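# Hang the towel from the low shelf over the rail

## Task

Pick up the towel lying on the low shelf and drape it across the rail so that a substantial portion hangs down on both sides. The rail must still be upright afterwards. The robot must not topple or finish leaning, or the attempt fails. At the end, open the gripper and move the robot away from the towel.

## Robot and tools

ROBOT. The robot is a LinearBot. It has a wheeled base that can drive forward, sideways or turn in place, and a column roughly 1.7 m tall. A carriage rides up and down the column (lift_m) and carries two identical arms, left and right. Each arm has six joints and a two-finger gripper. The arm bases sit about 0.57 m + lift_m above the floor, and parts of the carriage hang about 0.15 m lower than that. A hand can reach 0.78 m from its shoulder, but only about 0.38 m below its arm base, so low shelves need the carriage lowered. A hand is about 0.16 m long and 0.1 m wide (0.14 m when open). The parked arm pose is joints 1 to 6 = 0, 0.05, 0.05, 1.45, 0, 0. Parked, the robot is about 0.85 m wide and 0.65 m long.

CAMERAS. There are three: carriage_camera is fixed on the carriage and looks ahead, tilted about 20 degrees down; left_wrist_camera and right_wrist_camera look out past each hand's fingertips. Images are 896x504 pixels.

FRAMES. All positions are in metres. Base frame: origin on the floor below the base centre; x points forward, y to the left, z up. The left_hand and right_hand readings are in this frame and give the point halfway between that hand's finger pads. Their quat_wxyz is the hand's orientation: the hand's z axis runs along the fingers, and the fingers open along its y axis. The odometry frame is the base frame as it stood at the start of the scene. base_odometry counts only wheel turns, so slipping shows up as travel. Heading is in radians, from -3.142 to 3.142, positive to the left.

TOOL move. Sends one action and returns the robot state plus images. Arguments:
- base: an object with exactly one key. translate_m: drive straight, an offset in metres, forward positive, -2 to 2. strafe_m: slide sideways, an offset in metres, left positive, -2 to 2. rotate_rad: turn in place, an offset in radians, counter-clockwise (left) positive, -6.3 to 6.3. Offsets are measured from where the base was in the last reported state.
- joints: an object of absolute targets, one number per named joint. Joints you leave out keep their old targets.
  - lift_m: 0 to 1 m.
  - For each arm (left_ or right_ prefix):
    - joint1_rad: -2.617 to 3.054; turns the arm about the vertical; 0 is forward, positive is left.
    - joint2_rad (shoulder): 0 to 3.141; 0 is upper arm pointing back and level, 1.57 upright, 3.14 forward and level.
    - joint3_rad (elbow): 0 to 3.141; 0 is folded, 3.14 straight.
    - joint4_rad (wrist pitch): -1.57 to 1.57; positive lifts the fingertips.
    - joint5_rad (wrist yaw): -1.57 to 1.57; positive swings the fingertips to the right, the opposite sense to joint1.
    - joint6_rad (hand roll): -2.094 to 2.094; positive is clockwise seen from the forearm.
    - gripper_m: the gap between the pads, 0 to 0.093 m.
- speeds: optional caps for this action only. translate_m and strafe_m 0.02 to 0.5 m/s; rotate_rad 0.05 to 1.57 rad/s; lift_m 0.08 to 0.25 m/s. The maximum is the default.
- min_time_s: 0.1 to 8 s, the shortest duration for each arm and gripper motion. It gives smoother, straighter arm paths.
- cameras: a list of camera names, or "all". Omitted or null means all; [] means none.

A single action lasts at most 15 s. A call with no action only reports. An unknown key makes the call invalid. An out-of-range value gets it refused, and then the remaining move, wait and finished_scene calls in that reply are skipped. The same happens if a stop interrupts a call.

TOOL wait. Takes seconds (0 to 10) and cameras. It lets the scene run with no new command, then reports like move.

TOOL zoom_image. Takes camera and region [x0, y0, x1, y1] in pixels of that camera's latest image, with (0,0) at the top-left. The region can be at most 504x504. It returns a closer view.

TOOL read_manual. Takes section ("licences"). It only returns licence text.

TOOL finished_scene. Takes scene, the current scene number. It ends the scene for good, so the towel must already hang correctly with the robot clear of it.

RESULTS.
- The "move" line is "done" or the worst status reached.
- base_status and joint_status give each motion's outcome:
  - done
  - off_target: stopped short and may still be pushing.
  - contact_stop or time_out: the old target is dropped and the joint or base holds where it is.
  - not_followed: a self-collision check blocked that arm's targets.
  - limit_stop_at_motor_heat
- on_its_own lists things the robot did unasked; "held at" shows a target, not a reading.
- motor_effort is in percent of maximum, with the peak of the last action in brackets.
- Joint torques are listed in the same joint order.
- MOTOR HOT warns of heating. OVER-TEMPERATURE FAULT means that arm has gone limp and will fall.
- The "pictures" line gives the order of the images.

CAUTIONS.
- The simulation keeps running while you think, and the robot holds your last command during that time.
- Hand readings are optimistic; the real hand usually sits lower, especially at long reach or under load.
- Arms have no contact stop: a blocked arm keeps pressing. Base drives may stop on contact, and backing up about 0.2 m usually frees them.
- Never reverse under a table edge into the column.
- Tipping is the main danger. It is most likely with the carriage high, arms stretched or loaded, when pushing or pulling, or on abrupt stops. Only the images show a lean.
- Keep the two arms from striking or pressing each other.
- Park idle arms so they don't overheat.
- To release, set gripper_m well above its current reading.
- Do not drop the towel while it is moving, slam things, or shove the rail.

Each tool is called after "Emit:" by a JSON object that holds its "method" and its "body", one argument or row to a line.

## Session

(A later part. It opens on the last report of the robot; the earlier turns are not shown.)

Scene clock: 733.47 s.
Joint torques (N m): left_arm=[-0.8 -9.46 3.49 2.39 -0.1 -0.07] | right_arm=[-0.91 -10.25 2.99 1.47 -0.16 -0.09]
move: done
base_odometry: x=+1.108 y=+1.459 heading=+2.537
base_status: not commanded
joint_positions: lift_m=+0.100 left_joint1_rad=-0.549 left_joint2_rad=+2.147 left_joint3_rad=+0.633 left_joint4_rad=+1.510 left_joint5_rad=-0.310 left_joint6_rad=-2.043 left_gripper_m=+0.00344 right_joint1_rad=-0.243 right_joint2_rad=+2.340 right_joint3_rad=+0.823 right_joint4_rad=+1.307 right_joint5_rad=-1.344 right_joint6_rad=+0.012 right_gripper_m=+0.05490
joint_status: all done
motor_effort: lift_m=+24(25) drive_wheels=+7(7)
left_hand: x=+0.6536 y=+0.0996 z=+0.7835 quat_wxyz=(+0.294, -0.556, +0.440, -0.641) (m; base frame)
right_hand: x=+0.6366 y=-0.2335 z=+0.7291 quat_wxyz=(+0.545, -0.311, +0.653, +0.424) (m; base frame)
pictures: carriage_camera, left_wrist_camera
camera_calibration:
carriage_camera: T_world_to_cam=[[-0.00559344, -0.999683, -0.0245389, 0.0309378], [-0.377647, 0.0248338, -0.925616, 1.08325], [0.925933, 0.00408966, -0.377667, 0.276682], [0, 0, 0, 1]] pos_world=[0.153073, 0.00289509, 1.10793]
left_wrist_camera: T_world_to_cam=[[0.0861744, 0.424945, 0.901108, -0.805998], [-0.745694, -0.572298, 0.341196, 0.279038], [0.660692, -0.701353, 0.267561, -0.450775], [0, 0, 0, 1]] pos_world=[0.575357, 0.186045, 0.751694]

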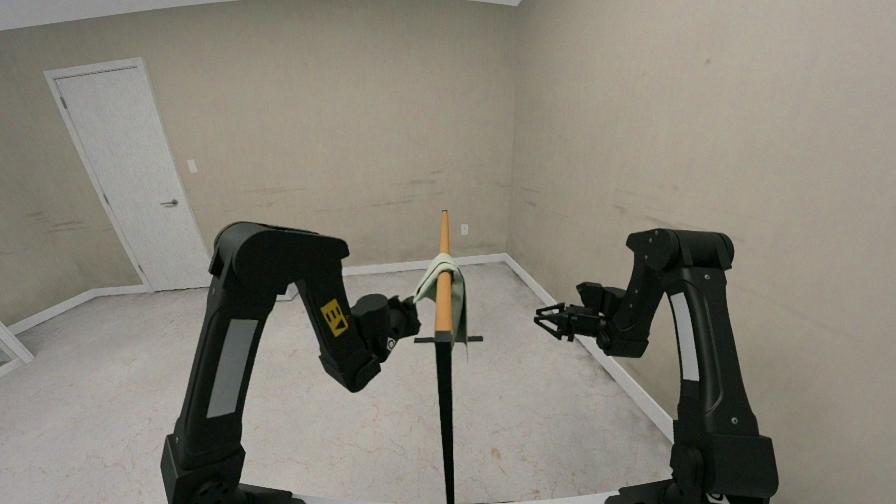

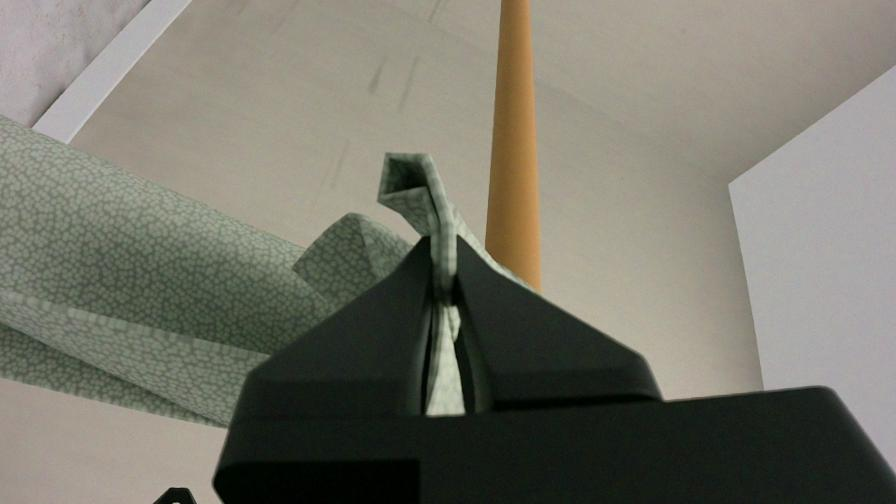

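Emit:
{"method": "move", "body": {
  "joints": {"lift_m": 0.002},
  "speeds": {"lift_m": 0.08},
  "cameras": ["carriage_camera", "left_wrist_camera"]
}}

Emit:
{"method": "zoom_image", "body": {
  "camera": "carriage_camera",
  "region": [340, 160, 540, 340]
}}

Scene clock: 740.93 s.
Joint torques (N m): left_arm=[-0.62 -9.58 3.41 2.31 -0.1 -0.09] | right_arm=[-0.91 -10.24 3.11 1.51 -0.15 -0.11]
move: done
base_odometry: x=+1.108 y=+1.459 heading=+2.537
base_status: not commanded
joint_positions: lift_m=+0.003 left_joint1_rad=-0.552 left_joint2_rad=+2.147 left_joint3_rad=+0.633 left_joint4_rad=+1.518 left_joint5_rad=-0.310 left_joint6_rad=-2.043 left_gripper_m=+0.00342 right_joint1_rad=-0.243 right_joint2_rad=+2.340 right_joint3_rad=+0.823 right_joint4_rad=+1.307 right_joint5_rad=-1.344 right_joint6_rad=+0.012 right_gripper_m=+0.05490
joint_status: all done
motor_effort: lift_m=+20(21) drive_wheels=+7(7)
left_hand: x=+0.6530 y=+0.0983 z=+0.6889 quat_wxyz=(+0.294, -0.553, +0.438, -0.645) (m; base frame)
right_hand: x=+0.6366 y=-0.2335 z=+0.6324 quat_wxyz=(+0.545, -0.311, +0.653, +0.424) (m; base frame)
pictures: carriage_camera, left_wrist_camera
camera_calibration:
carriage_camera: T_world_to_cam=[[-0.00559344, -0.999683, -0.0245389, 0.0285663], [-0.377647, 0.0248338, -0.925616, 0.993802], [0.925933, 0.00408966, -0.377667, 0.240184], [0, 0, 0, 1]] pos_world=[0.153073, 0.00289509, 1.01129]
left_wrist_camera: T_world_to_cam=[[0.0810357, 0.428642, 0.899833, -0.716299], [-0.749865, -0.568525, 0.338351, 0.314399], [0.656609, -0.702172, 0.275353, -0.428616], [0, 0, 0, 1]] pos_world=[0.575236, 0.184818, 0.656193]

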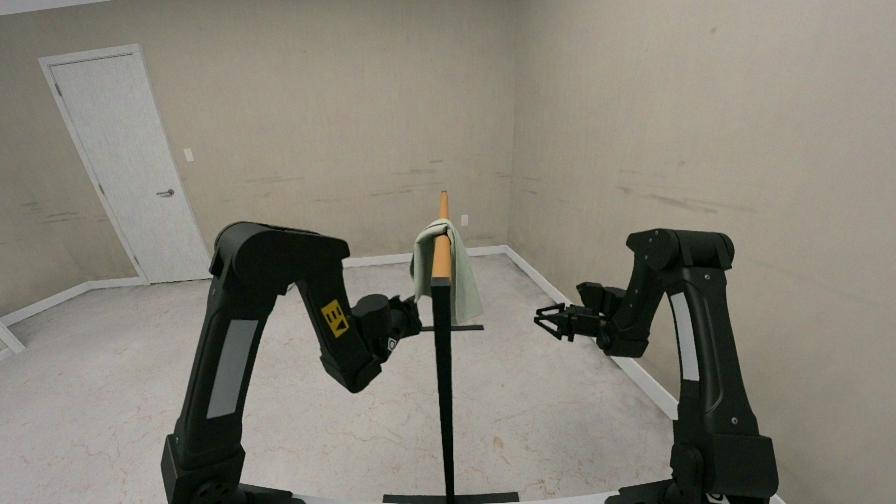

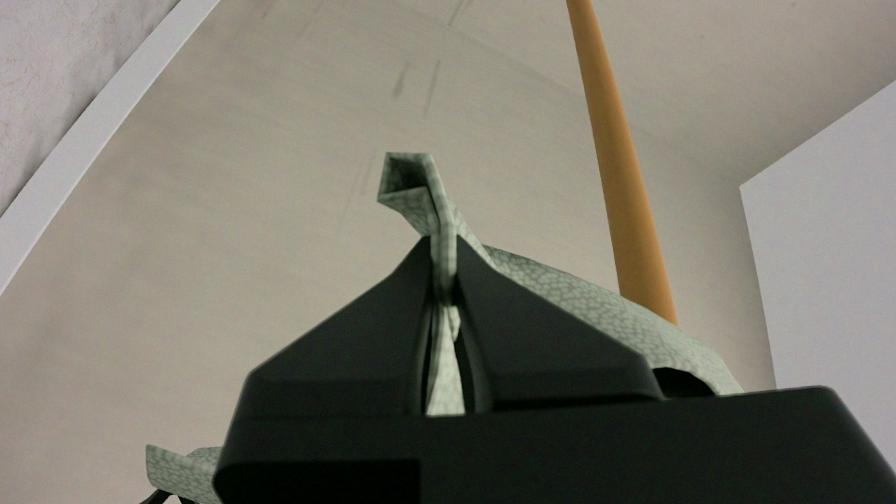

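Scaled by 2.520 from the camera's 896x504 image, which has a finer 1280x720 frame.

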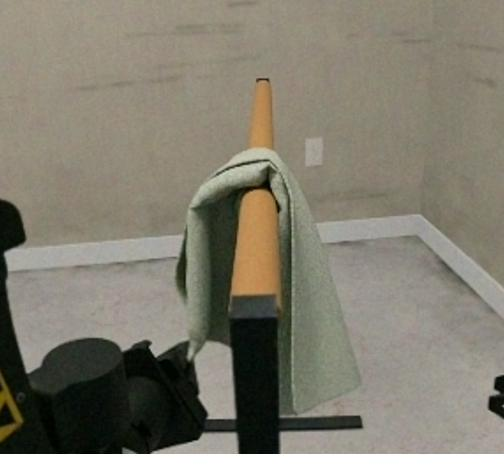

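Emit:
{"method": "move", "body": {
  "joints": {"left_joint1_rad": -0.6},
  "min_time_s": 1.5,
  "cameras": ["carriage_camera"]
}}

Emit:
{"method": "wait", "body": {
  "seconds": 1.5,
  "cameras": ["carriage_camera", "right_wrist_camera"]
}}

Emit:
{"method": "zoom_image", "body": {
  "camera": "carriage_camera",
  "region": [340, 160, 540, 340]
}}

Scene clock: 747.23 s.
Joint torques (N m): left_arm=[-0.88 -9.44 3.43 2.28 -0.11 -0.09] | right_arm=[-0.94 -10.22 3.08 1.47 -0.16 -0.09]
move: done
base_odometry: x=+1.108 y=+1.459 heading=+2.537
base_status: not commanded
joint_positions: lift_m=+0.003 left_joint1_rad=-0.594 left_joint2_rad=+2.147 left_joint3_rad=+0.633 left_joint4_rad=+1.518 left_joint5_rad=-0.310 left_joint6_rad=-2.043 left_gripper_m=+0.00342 right_joint1_rad=-0.243 right_joint2_rad=+2.340 right_joint3_rad=+0.823 right_joint4_rad=+1.307 right_joint5_rad=-1.344 right_joint6_rad=+0.012 right_gripper_m=+0.05490
joint_status: all done
motor_effort: lift_m=+20(20) drive_wheels=+7(7)
left_hand: x=+0.6442 y=+0.0805 z=+0.6889 quat_wxyz=(+0.280, -0.544, +0.450, -0.651) (m; base frame)
right_hand: x=+0.6366 y=-0.2335 z=+0.6324 quat_wxyz=(+0.545, -0.311, +0.653, +0.424) (m; base frame)
pictures: carriage_camera
camera_calibration:
carriage_camera: T_world_to_cam=[[-0.00559344, -0.999683, -0.0245389, 0.0285663], [-0.377647, 0.0248338, -0.925616, 0.993802], [0.925933, 0.00408966, -0.377667, 0.240184], [0, 0, 0, 1]] pos_world=[0.153073, 0.00289509, 1.01129]

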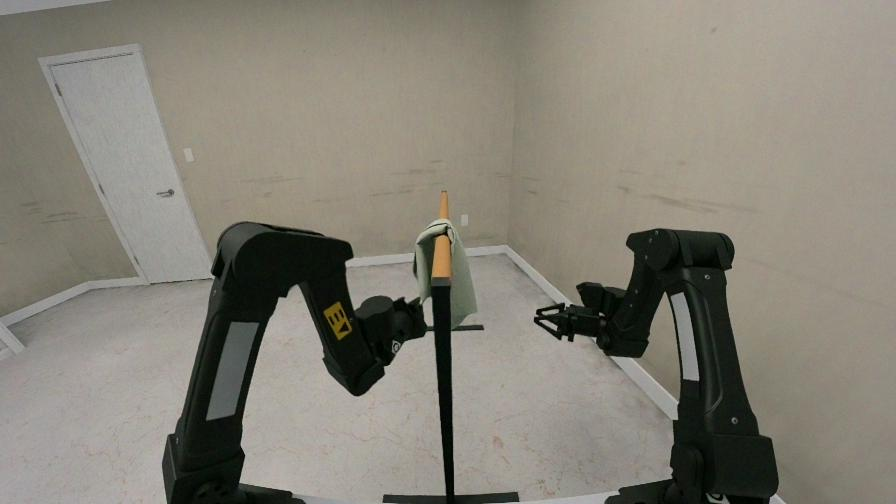

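Scene clock: 748.73 s.
Joint torques (N m): left_arm=[-0.95 -9.42 3.47 2.29 -0.08 -0.08] | right_arm=[-0.95 -10.28 2.97 1.48 -0.18 -0.11]
base_odometry: x=+1.108 y=+1.459 heading=+2.537
base_status: not commanded
joint_positions: lift_m=+0.003 left_joint1_rad=-0.594 left_joint2_rad=+2.147 left_joint3_rad=+0.633 left_joint4_rad=+1.518 left_joint5_rad=-0.310 left_joint6_rad=-2.043 left_gripper_m=+0.00342 right_joint1_rad=-0.243 right_joint2_rad=+2.340 right_joint3_rad=+0.823 right_joint4_rad=+1.307 right_joint5_rad=-1.344 right_joint6_rad=+0.012 right_gripper_m=+0.05490
joint_status: all done
motor_effort: lift_m=+20(20) drive_wheels=+7(7)
left_hand: x=+0.6442 y=+0.0805 z=+0.6889 quat_wxyz=(+0.280, -0.544, +0.450, -0.651) (m; base frame)
right_hand: x=+0.6366 y=-0.2335 z=+0.6324 quat_wxyz=(+0.545, -0.311, +0.653, +0.424) (m; base frame)
wait: 1.50 s; at rest by 0.27 s
pictures: carriage_camera, right_wrist_camera
camera_calibration:
carriage_camera: T_world_to_cam=[[-0.00559344, -0.999683, -0.0245389, 0.0285663], [-0.377647, 0.0248338, -0.925616, 0.993802], [0.925933, 0.00408966, -0.377667, 0.240184], [0, 0, 0, 1]] pos_world=[0.153073, 0.00289509, 1.01129]
right_wrist_camera: T_world_to_cam=[[0.88814, -0.392276, -0.23943, -0.496211], [-0.418201, -0.473811, -0.774991, 0.657706], [0.190566, 0.78843, -0.584861, 0.559284], [0, 0, 0, 1]] pos_world=[0.609178, -0.323979, 0.718012]

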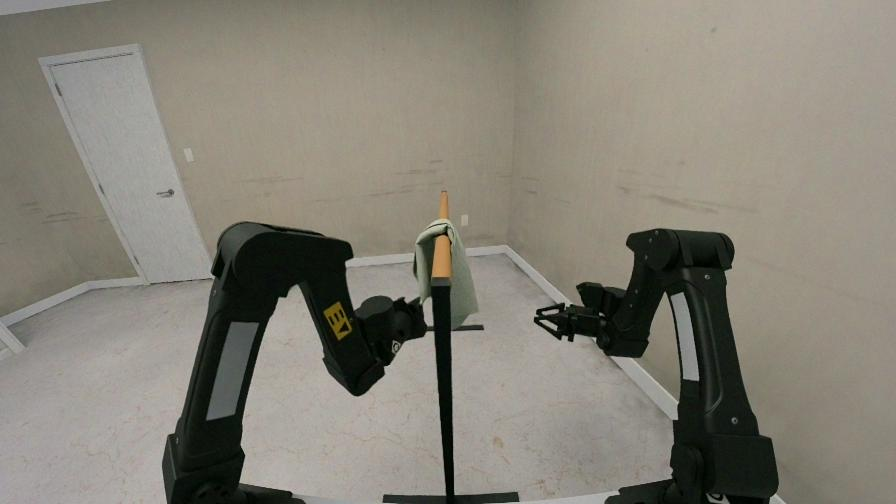

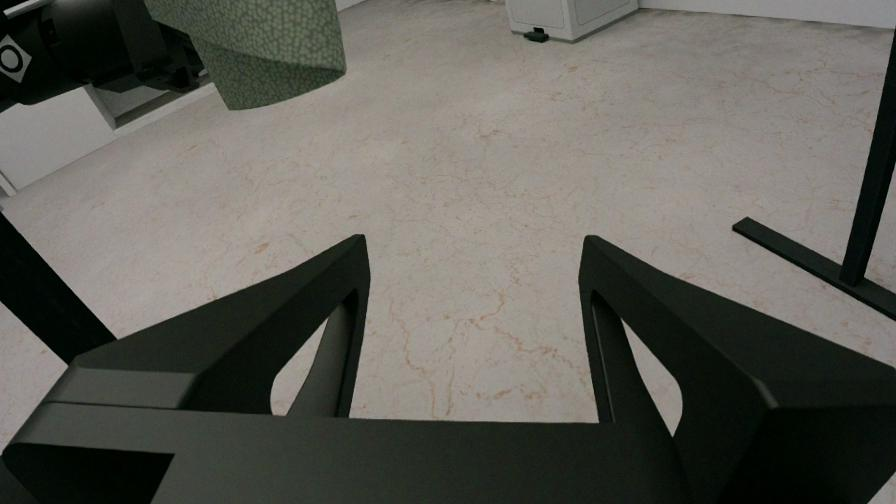

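Scaled by 2.520 from the camera's 896x504 image, which has a finer 1280x720 frame.

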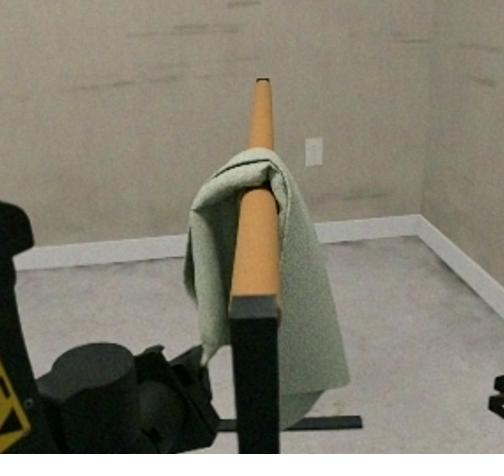

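Emit:
{"method": "move", "body": {
  "joints": {"left_gripper_m": 0.07},
  "min_time_s": 3,
  "cameras": ["carriage_camera", "left_wrist_camera"]
}}

Emit:
{"method": "zoom_image", "body": {
  "camera": "carriage_camera",
  "region": [340, 160, 540, 340]
}}

Scene clock: 758.53 s.
Joint torques (N m): left_arm=[-0.95 -9.42 3.44 2.29 -0.08 -0.09] | right_arm=[-0.85 -10.25 2.96 1.47 -0.16 -0.09]
move: done
base_odometry: x=+1.108 y=+1.459 heading=+2.537
base_status: not commanded
joint_positions: lift_m=+0.003 left_joint1_rad=-0.594 left_joint2_rad=+2.147 left_joint3_rad=+0.633 left_joint4_rad=+1.518 left_joint5_rad=-0.310 left_joint6_rad=-2.043 left_gripper_m=+0.06994 right_joint1_rad=-0.243 right_joint2_rad=+2.340 right_joint3_rad=+0.823 right_joint4_rad=+1.307 right_joint5_rad=-1.344 right_joint6_rad=+0.012 right_gripper_m=+0.05490
joint_status: all done
motor_effort: lift_m=+20(20) drive_wheels=+7(7)
left_hand: x=+0.6442 y=+0.0805 z=+0.6889 quat_wxyz=(+0.280, -0.544, +0.450, -0.651) (m; base frame)
right_hand: x=+0.6366 y=-0.2335 z=+0.6324 quat_wxyz=(+0.545, -0.311, +0.653, +0.424) (m; base frame)
pictures: carriage_camera, left_wrist_camera
camera_calibration:
carriage_camera: T_world_to_cam=[[-0.00559344, -0.999683, -0.0245389, 0.0285663], [-0.377647, 0.0248338, -0.925616, 0.993802], [0.925933, 0.00408966, -0.377667, 0.240184], [0, 0, 0, 1]] pos_world=[0.153073, 0.00289509, 1.01129]
left_wrist_camera: T_world_to_cam=[[0.0987838, 0.424903, 0.899833, -0.719087], [-0.77285, -0.536862, 0.338351, 0.309886], [0.626853, -0.72886, 0.275353, -0.41396], [0, 0, 0, 1]] pos_world=[0.570021, 0.170189, 0.656193]

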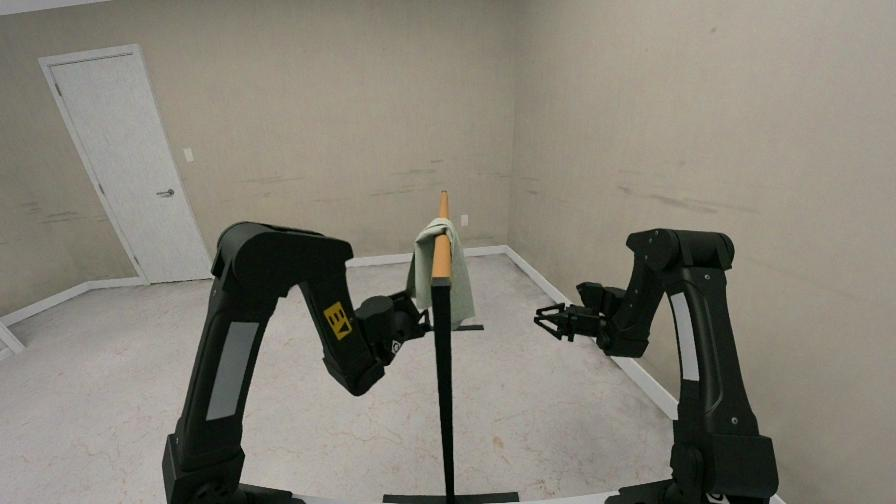

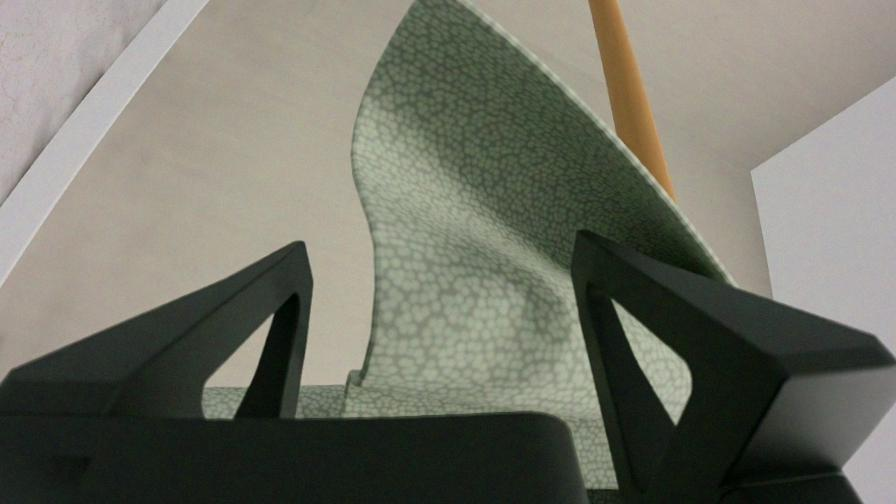

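Scaled by 2.520 from the camera's 896x504 image, which has a finer 1280x720 frame.

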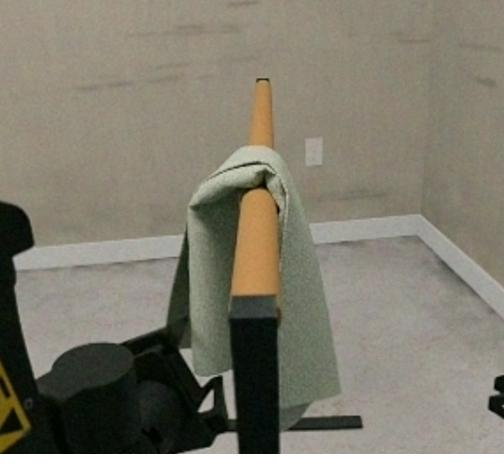

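Emit:
{"method": "move", "body": {
  "joints": {"left_gripper_m": 0.093, "left_joint2_rad": 2.36, "left_joint3_rad": 0.76, "left_joint4_rad": 1.56},
  "min_time_s": 2,
  "cameras": ["left_wrist_camera"]
}}

Scene clock: 775.03 s.
Joint torques (N m): left_arm=[-0.96 -7.92 4.12 2.65 -0.11 -0.08] | right_arm=[-0.87 -10.21 2.99 1.49 -0.17 -0.1]
move: done
base_odometry: x=+1.108 y=+1.459 heading=+2.537
base_status: not commanded
joint_positions: lift_m=+0.003 left_joint1_rad=-0.594 left_joint2_rad=+2.340 left_joint3_rad=+0.747 left_joint4_rad=+1.547 left_joint5_rad=-0.310 left_joint6_rad=-2.043 left_gripper_m=+0.09291 right_joint1_rad=-0.243 right_joint2_rad=+2.340 right_joint3_rad=+0.823 right_joint4_rad=+1.307 right_joint5_rad=-1.344 right_joint6_rad=+0.012 right_gripper_m=+0.05490
joint_status: all done
motor_effort: lift_m=+20(20) drive_wheels=+7(7)
left_hand: x=+0.6611 y=+0.0691 z=+0.6403 quat_wxyz=(+0.279, -0.553, +0.464, -0.633) (m; base frame)
right_hand: x=+0.6366 y=-0.2335 z=+0.6324 quat_wxyz=(+0.545, -0.311, +0.653, +0.424) (m; base frame)
pictures: left_wrist_camera
camera_calibration:
left_wrist_camera: T_world_to_cam=[[0.13592, 0.399849, 0.906447, -0.699227], [-0.758599, -0.546477, 0.354811, 0.313999], [0.637223, -0.735856, 0.229048, -0.396281], [0, 0, 0, 1]] pos_world=[0.585758, 0.159573, 0.613169]

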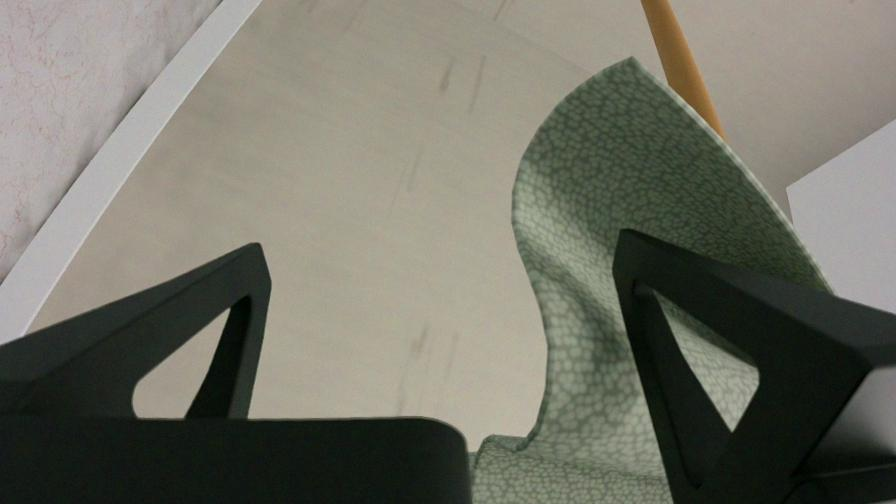

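Now move the left arm outward, then check the drape.

Emit:
{"method": "move", "body": {
  "joints": {"left_joint1_rad": -0.2, "right_joint1_rad": -0.2},
  "min_time_s": 2.5,
  "cameras": ["carriage_camera", "right_wrist_camera"]
}}

Emit:
{"method": "zoom_image", "body": {
  "camera": "carriage_camera",
  "region": [340, 160, 540, 340]
}}

Scene clock: 780.37 s.
Joint torques (N m): left_arm=[0.13 -7.97 4.21 2.63 -0.11 -0.08] | right_arm=[0.5 -10.21 3.02 1.47 -0.16 -0.09]
move: done
base_odometry: x=+1.108 y=+1.459 heading=+2.537
base_status: not commanded
joint_positions: lift_m=+0.003 left_joint1_rad=-0.206 left_joint2_rad=+2.340 left_joint3_rad=+0.747 left_joint4_rad=+1.548 left_joint5_rad=-0.310 left_joint6_rad=-2.043 left_gripper_m=+0.09291 right_joint1_rad=-0.207 right_joint2_rad=+2.340 right_joint3_rad=+0.823 right_joint4_rad=+1.307 right_joint5_rad=-1.344 right_joint6_rad=+0.012 right_gripper_m=+0.05490
joint_status: all done
motor_effort: lift_m=+20(20) drive_wheels=+7(7)
left_hand: x=+0.7169 y=+0.2530 z=+0.6406 quat_wxyz=(+0.395, -0.632, +0.348, -0.568) (m; base frame)
right_hand: x=+0.6338 y=-0.2185 z=+0.6324 quat_wxyz=(+0.537, -0.323, +0.648, +0.434) (m; base frame)
pictures: carriage_camera, right_wrist_camera
camera_calibration:
carriage_camera: T_world_to_cam=[[-0.00559344, -0.999683, -0.0245389, 0.0285663], [-0.377647, 0.0248338, -0.925616, 0.993802], [0.925933, 0.00408966, -0.377667, 0.240184], [0, 0, 0, 1]] pos_world=[0.153073, 0.00289509, 1.01129]
right_wrist_camera: T_world_to_cam=[[0.90177, -0.359839, -0.23943, -0.489396], [-0.400759, -0.488653, -0.774991, 0.649359], [0.161874, 0.794817, -0.584861, 0.567556], [0, 0, 0, 1]] pos_world=[0.609687, -0.309896, 0.718012]

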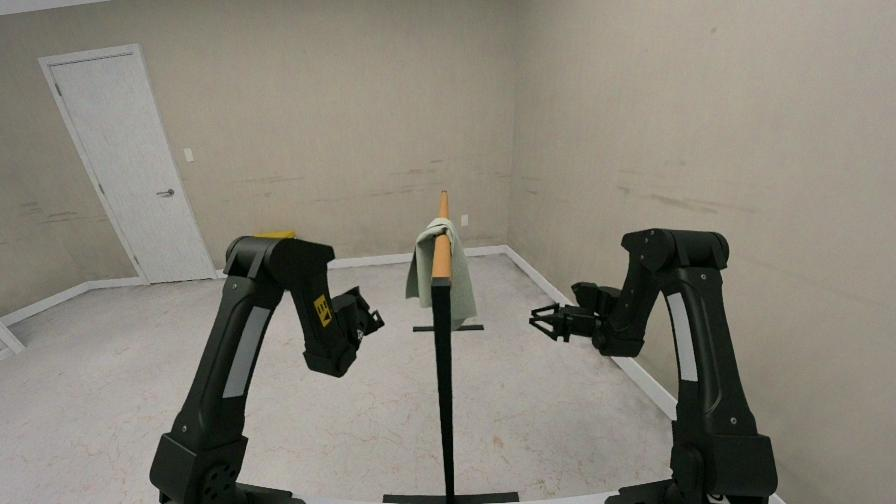

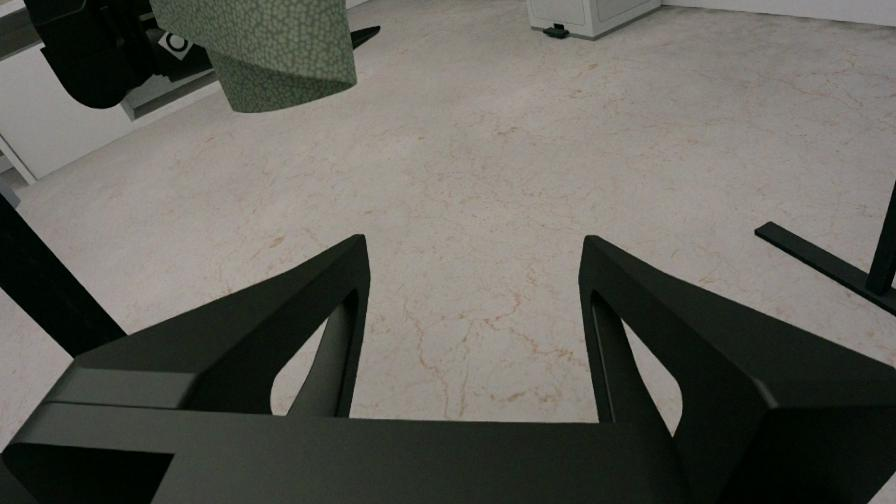

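Scaled by 2.520 from the camera's 896x504 image, which has a finer 1280x720 frame.

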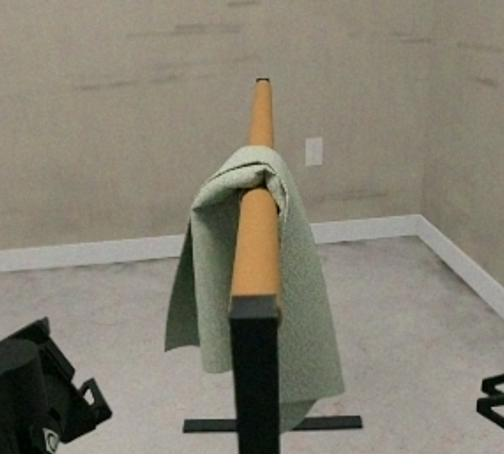

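Emit:
{"method": "move", "body": {
  "base": {"translate_m": -0.5},
  "speeds": {"translate_m": 0.25},
  "cameras": []
}}

Emit:
{"method": "move", "body": {
  "joints": {"left_joint1_rad": 0, "left_joint2_rad": 0.05, "left_joint3_rad": 0.05, "left_joint4_rad": 1.45, "left_joint5_rad": 0, "left_joint6_rad": 0, "right_joint1_rad": 0, "right_joint2_rad": 0.05, "right_joint3_rad": 0.05, "right_joint4_rad": 1.45, "right_joint5_rad": 0, "right_joint6_rad": 0},
  "min_time_s": 2,
  "cameras": ["carriage_camera", "left_wrist_camera"]
}}

Emit:
{"method": "zoom_image", "body": {
  "camera": "carriage_camera",
  "region": [360, 160, 530, 330]
}}

Scene clock: 789.43 s.
Joint torques (N m): left_arm=[-0.16 -8.06 3.73 2.59 -0.1 -0.08] | right_arm=[0.02 -10.21 3.07 1.48 -0.13 -0.09]
move: done
base_odometry: x=+1.520 y=+1.175 heading=+2.538
base_status: done
joint_positions: lift_m=+0.003 left_joint1_rad=-0.202 left_joint2_rad=+2.342 left_joint3_rad=+0.755 left_joint4_rad=+1.552 left_joint5_rad=-0.310 left_joint6_rad=-2.043 left_gripper_m=+0.09291 right_joint1_rad=-0.202 right_joint2_rad=+2.340 right_joint3_rad=+0.822 right_joint4_rad=+1.307 right_joint5_rad=-1.346 right_joint6_rad=+0.012 right_gripper_m=+0.05490
joint_status: not commanded
motor_effort: lift_m=+20(20) drive_wheels=-6(14)
left_hand: x=+0.7188 y=+0.2546 z=+0.6429 quat_wxyz=(+0.398, -0.631, +0.345, -0.570) (m; base frame)
right_hand: x=+0.6330 y=-0.2164 z=+0.6324 quat_wxyz=(+0.535, -0.325, +0.647, +0.436) (m; base frame)
pictures: none
No camera images: "cameras" was empty.

Scene clock: 791.93 s.
Joint torques (N m): left_arm=[0.29 2.88 4.77 -0.35 0.17 0.03] | right_arm=[0.46 2.84 4.93 -0.06 0.16 -0.04]
move: done
base_odometry: x=+1.520 y=+1.175 heading=+2.538
base_status: not commanded
joint_positions: lift_m=+0.003 left_joint1_rad=-0.006 left_joint2_rad=+0.060 left_joint3_rad=+0.059 left_joint4_rad=+1.468 left_joint5_rad=-0.013 left_joint6_rad=-0.012 left_gripper_m=+0.09293 right_joint1_rad=-0.007 right_joint2_rad=+0.062 right_joint3_rad=+0.061 right_joint4_rad=+1.440 right_joint5_rad=-0.010 right_joint6_rad=+0.012 right_gripper_m=+0.05490
joint_status: all done
motor_effort: lift_m=+20(20) drive_wheels=-5(7)
left_hand: x=+0.2480 y=+0.3050 z=+1.0279 quat_wxyz=(+0.999, -0.007, +0.052, -0.009) (m; base frame)
right_hand: x=+0.2548 y=-0.3013 z=+1.0275 quat_wxyz=(+0.998, -0.005, +0.066, +0.003) (m; base frame)
pictures: carriage_camera, left_wrist_camera
camera_calibration:
carriage_camera: T_world_to_cam=[[-0.00559344, -0.999683, -0.0245389, 0.0285663], [-0.377647, 0.0248338, -0.925616, 0.993802], [0.925933, 0.00408966, -0.377667, 0.240184], [0, 0, 0, 1]] pos_world=[0.153073, 0.00289509, 1.01129]
left_wrist_camera: T_world_to_cam=[[0.00381426, -0.999957, -0.00841555, 0.311361], [0.74127, 0.00847588, -0.671153, 0.50541], [0.671196, -0.00367825, 0.741271, -0.806463], [0, 0, 0, 1]] pos_world=[0.165462, 0.304098, 0.939635]

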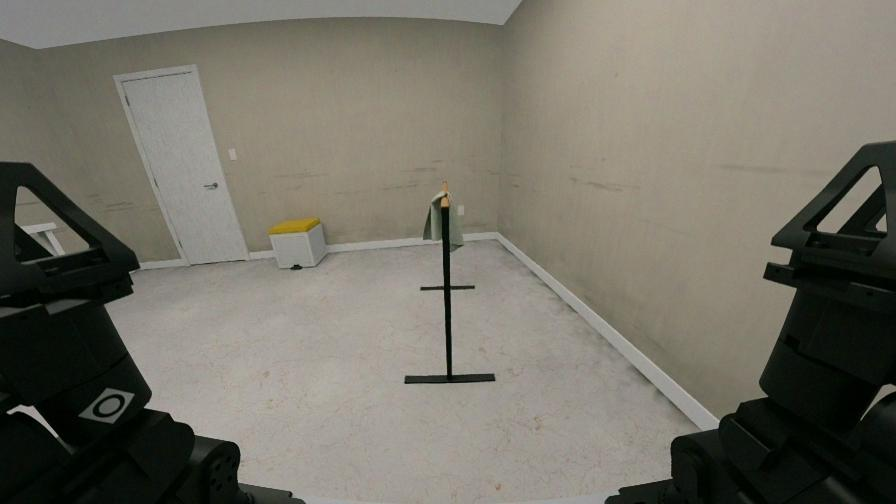

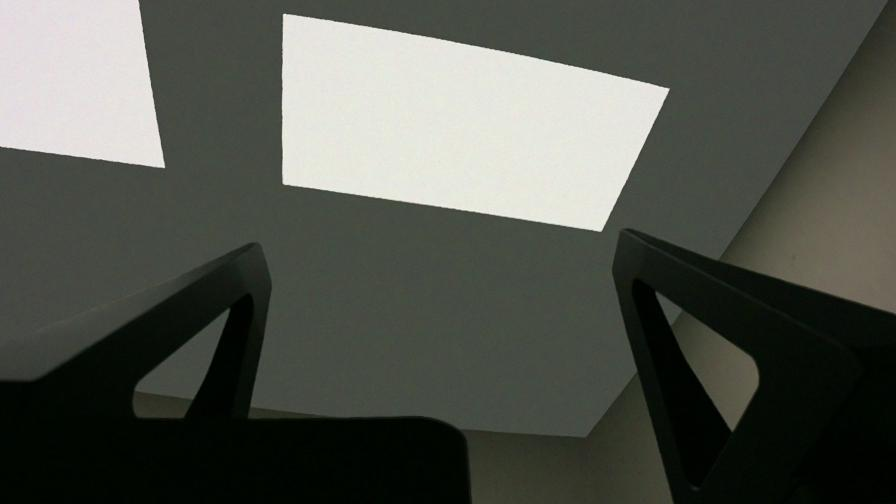

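Scaled by 2.965 from the camera's 896x504 image, which has a finer 1280x720 frame.

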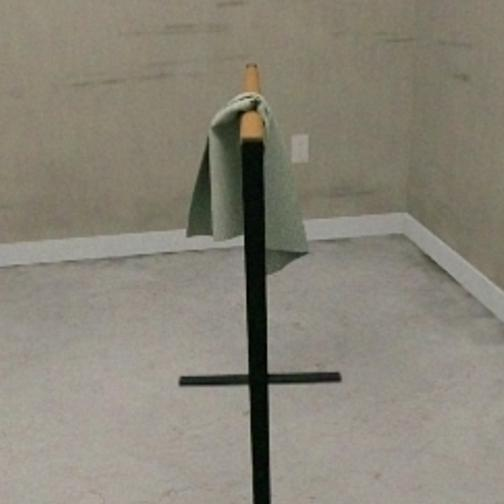

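Balanced drape, rail standing, arms clear. Finishing scene 1.

Emit:
{"method": "finished_scene", "body": {
  "scene": 1
}}

The scene is finished: the task was done.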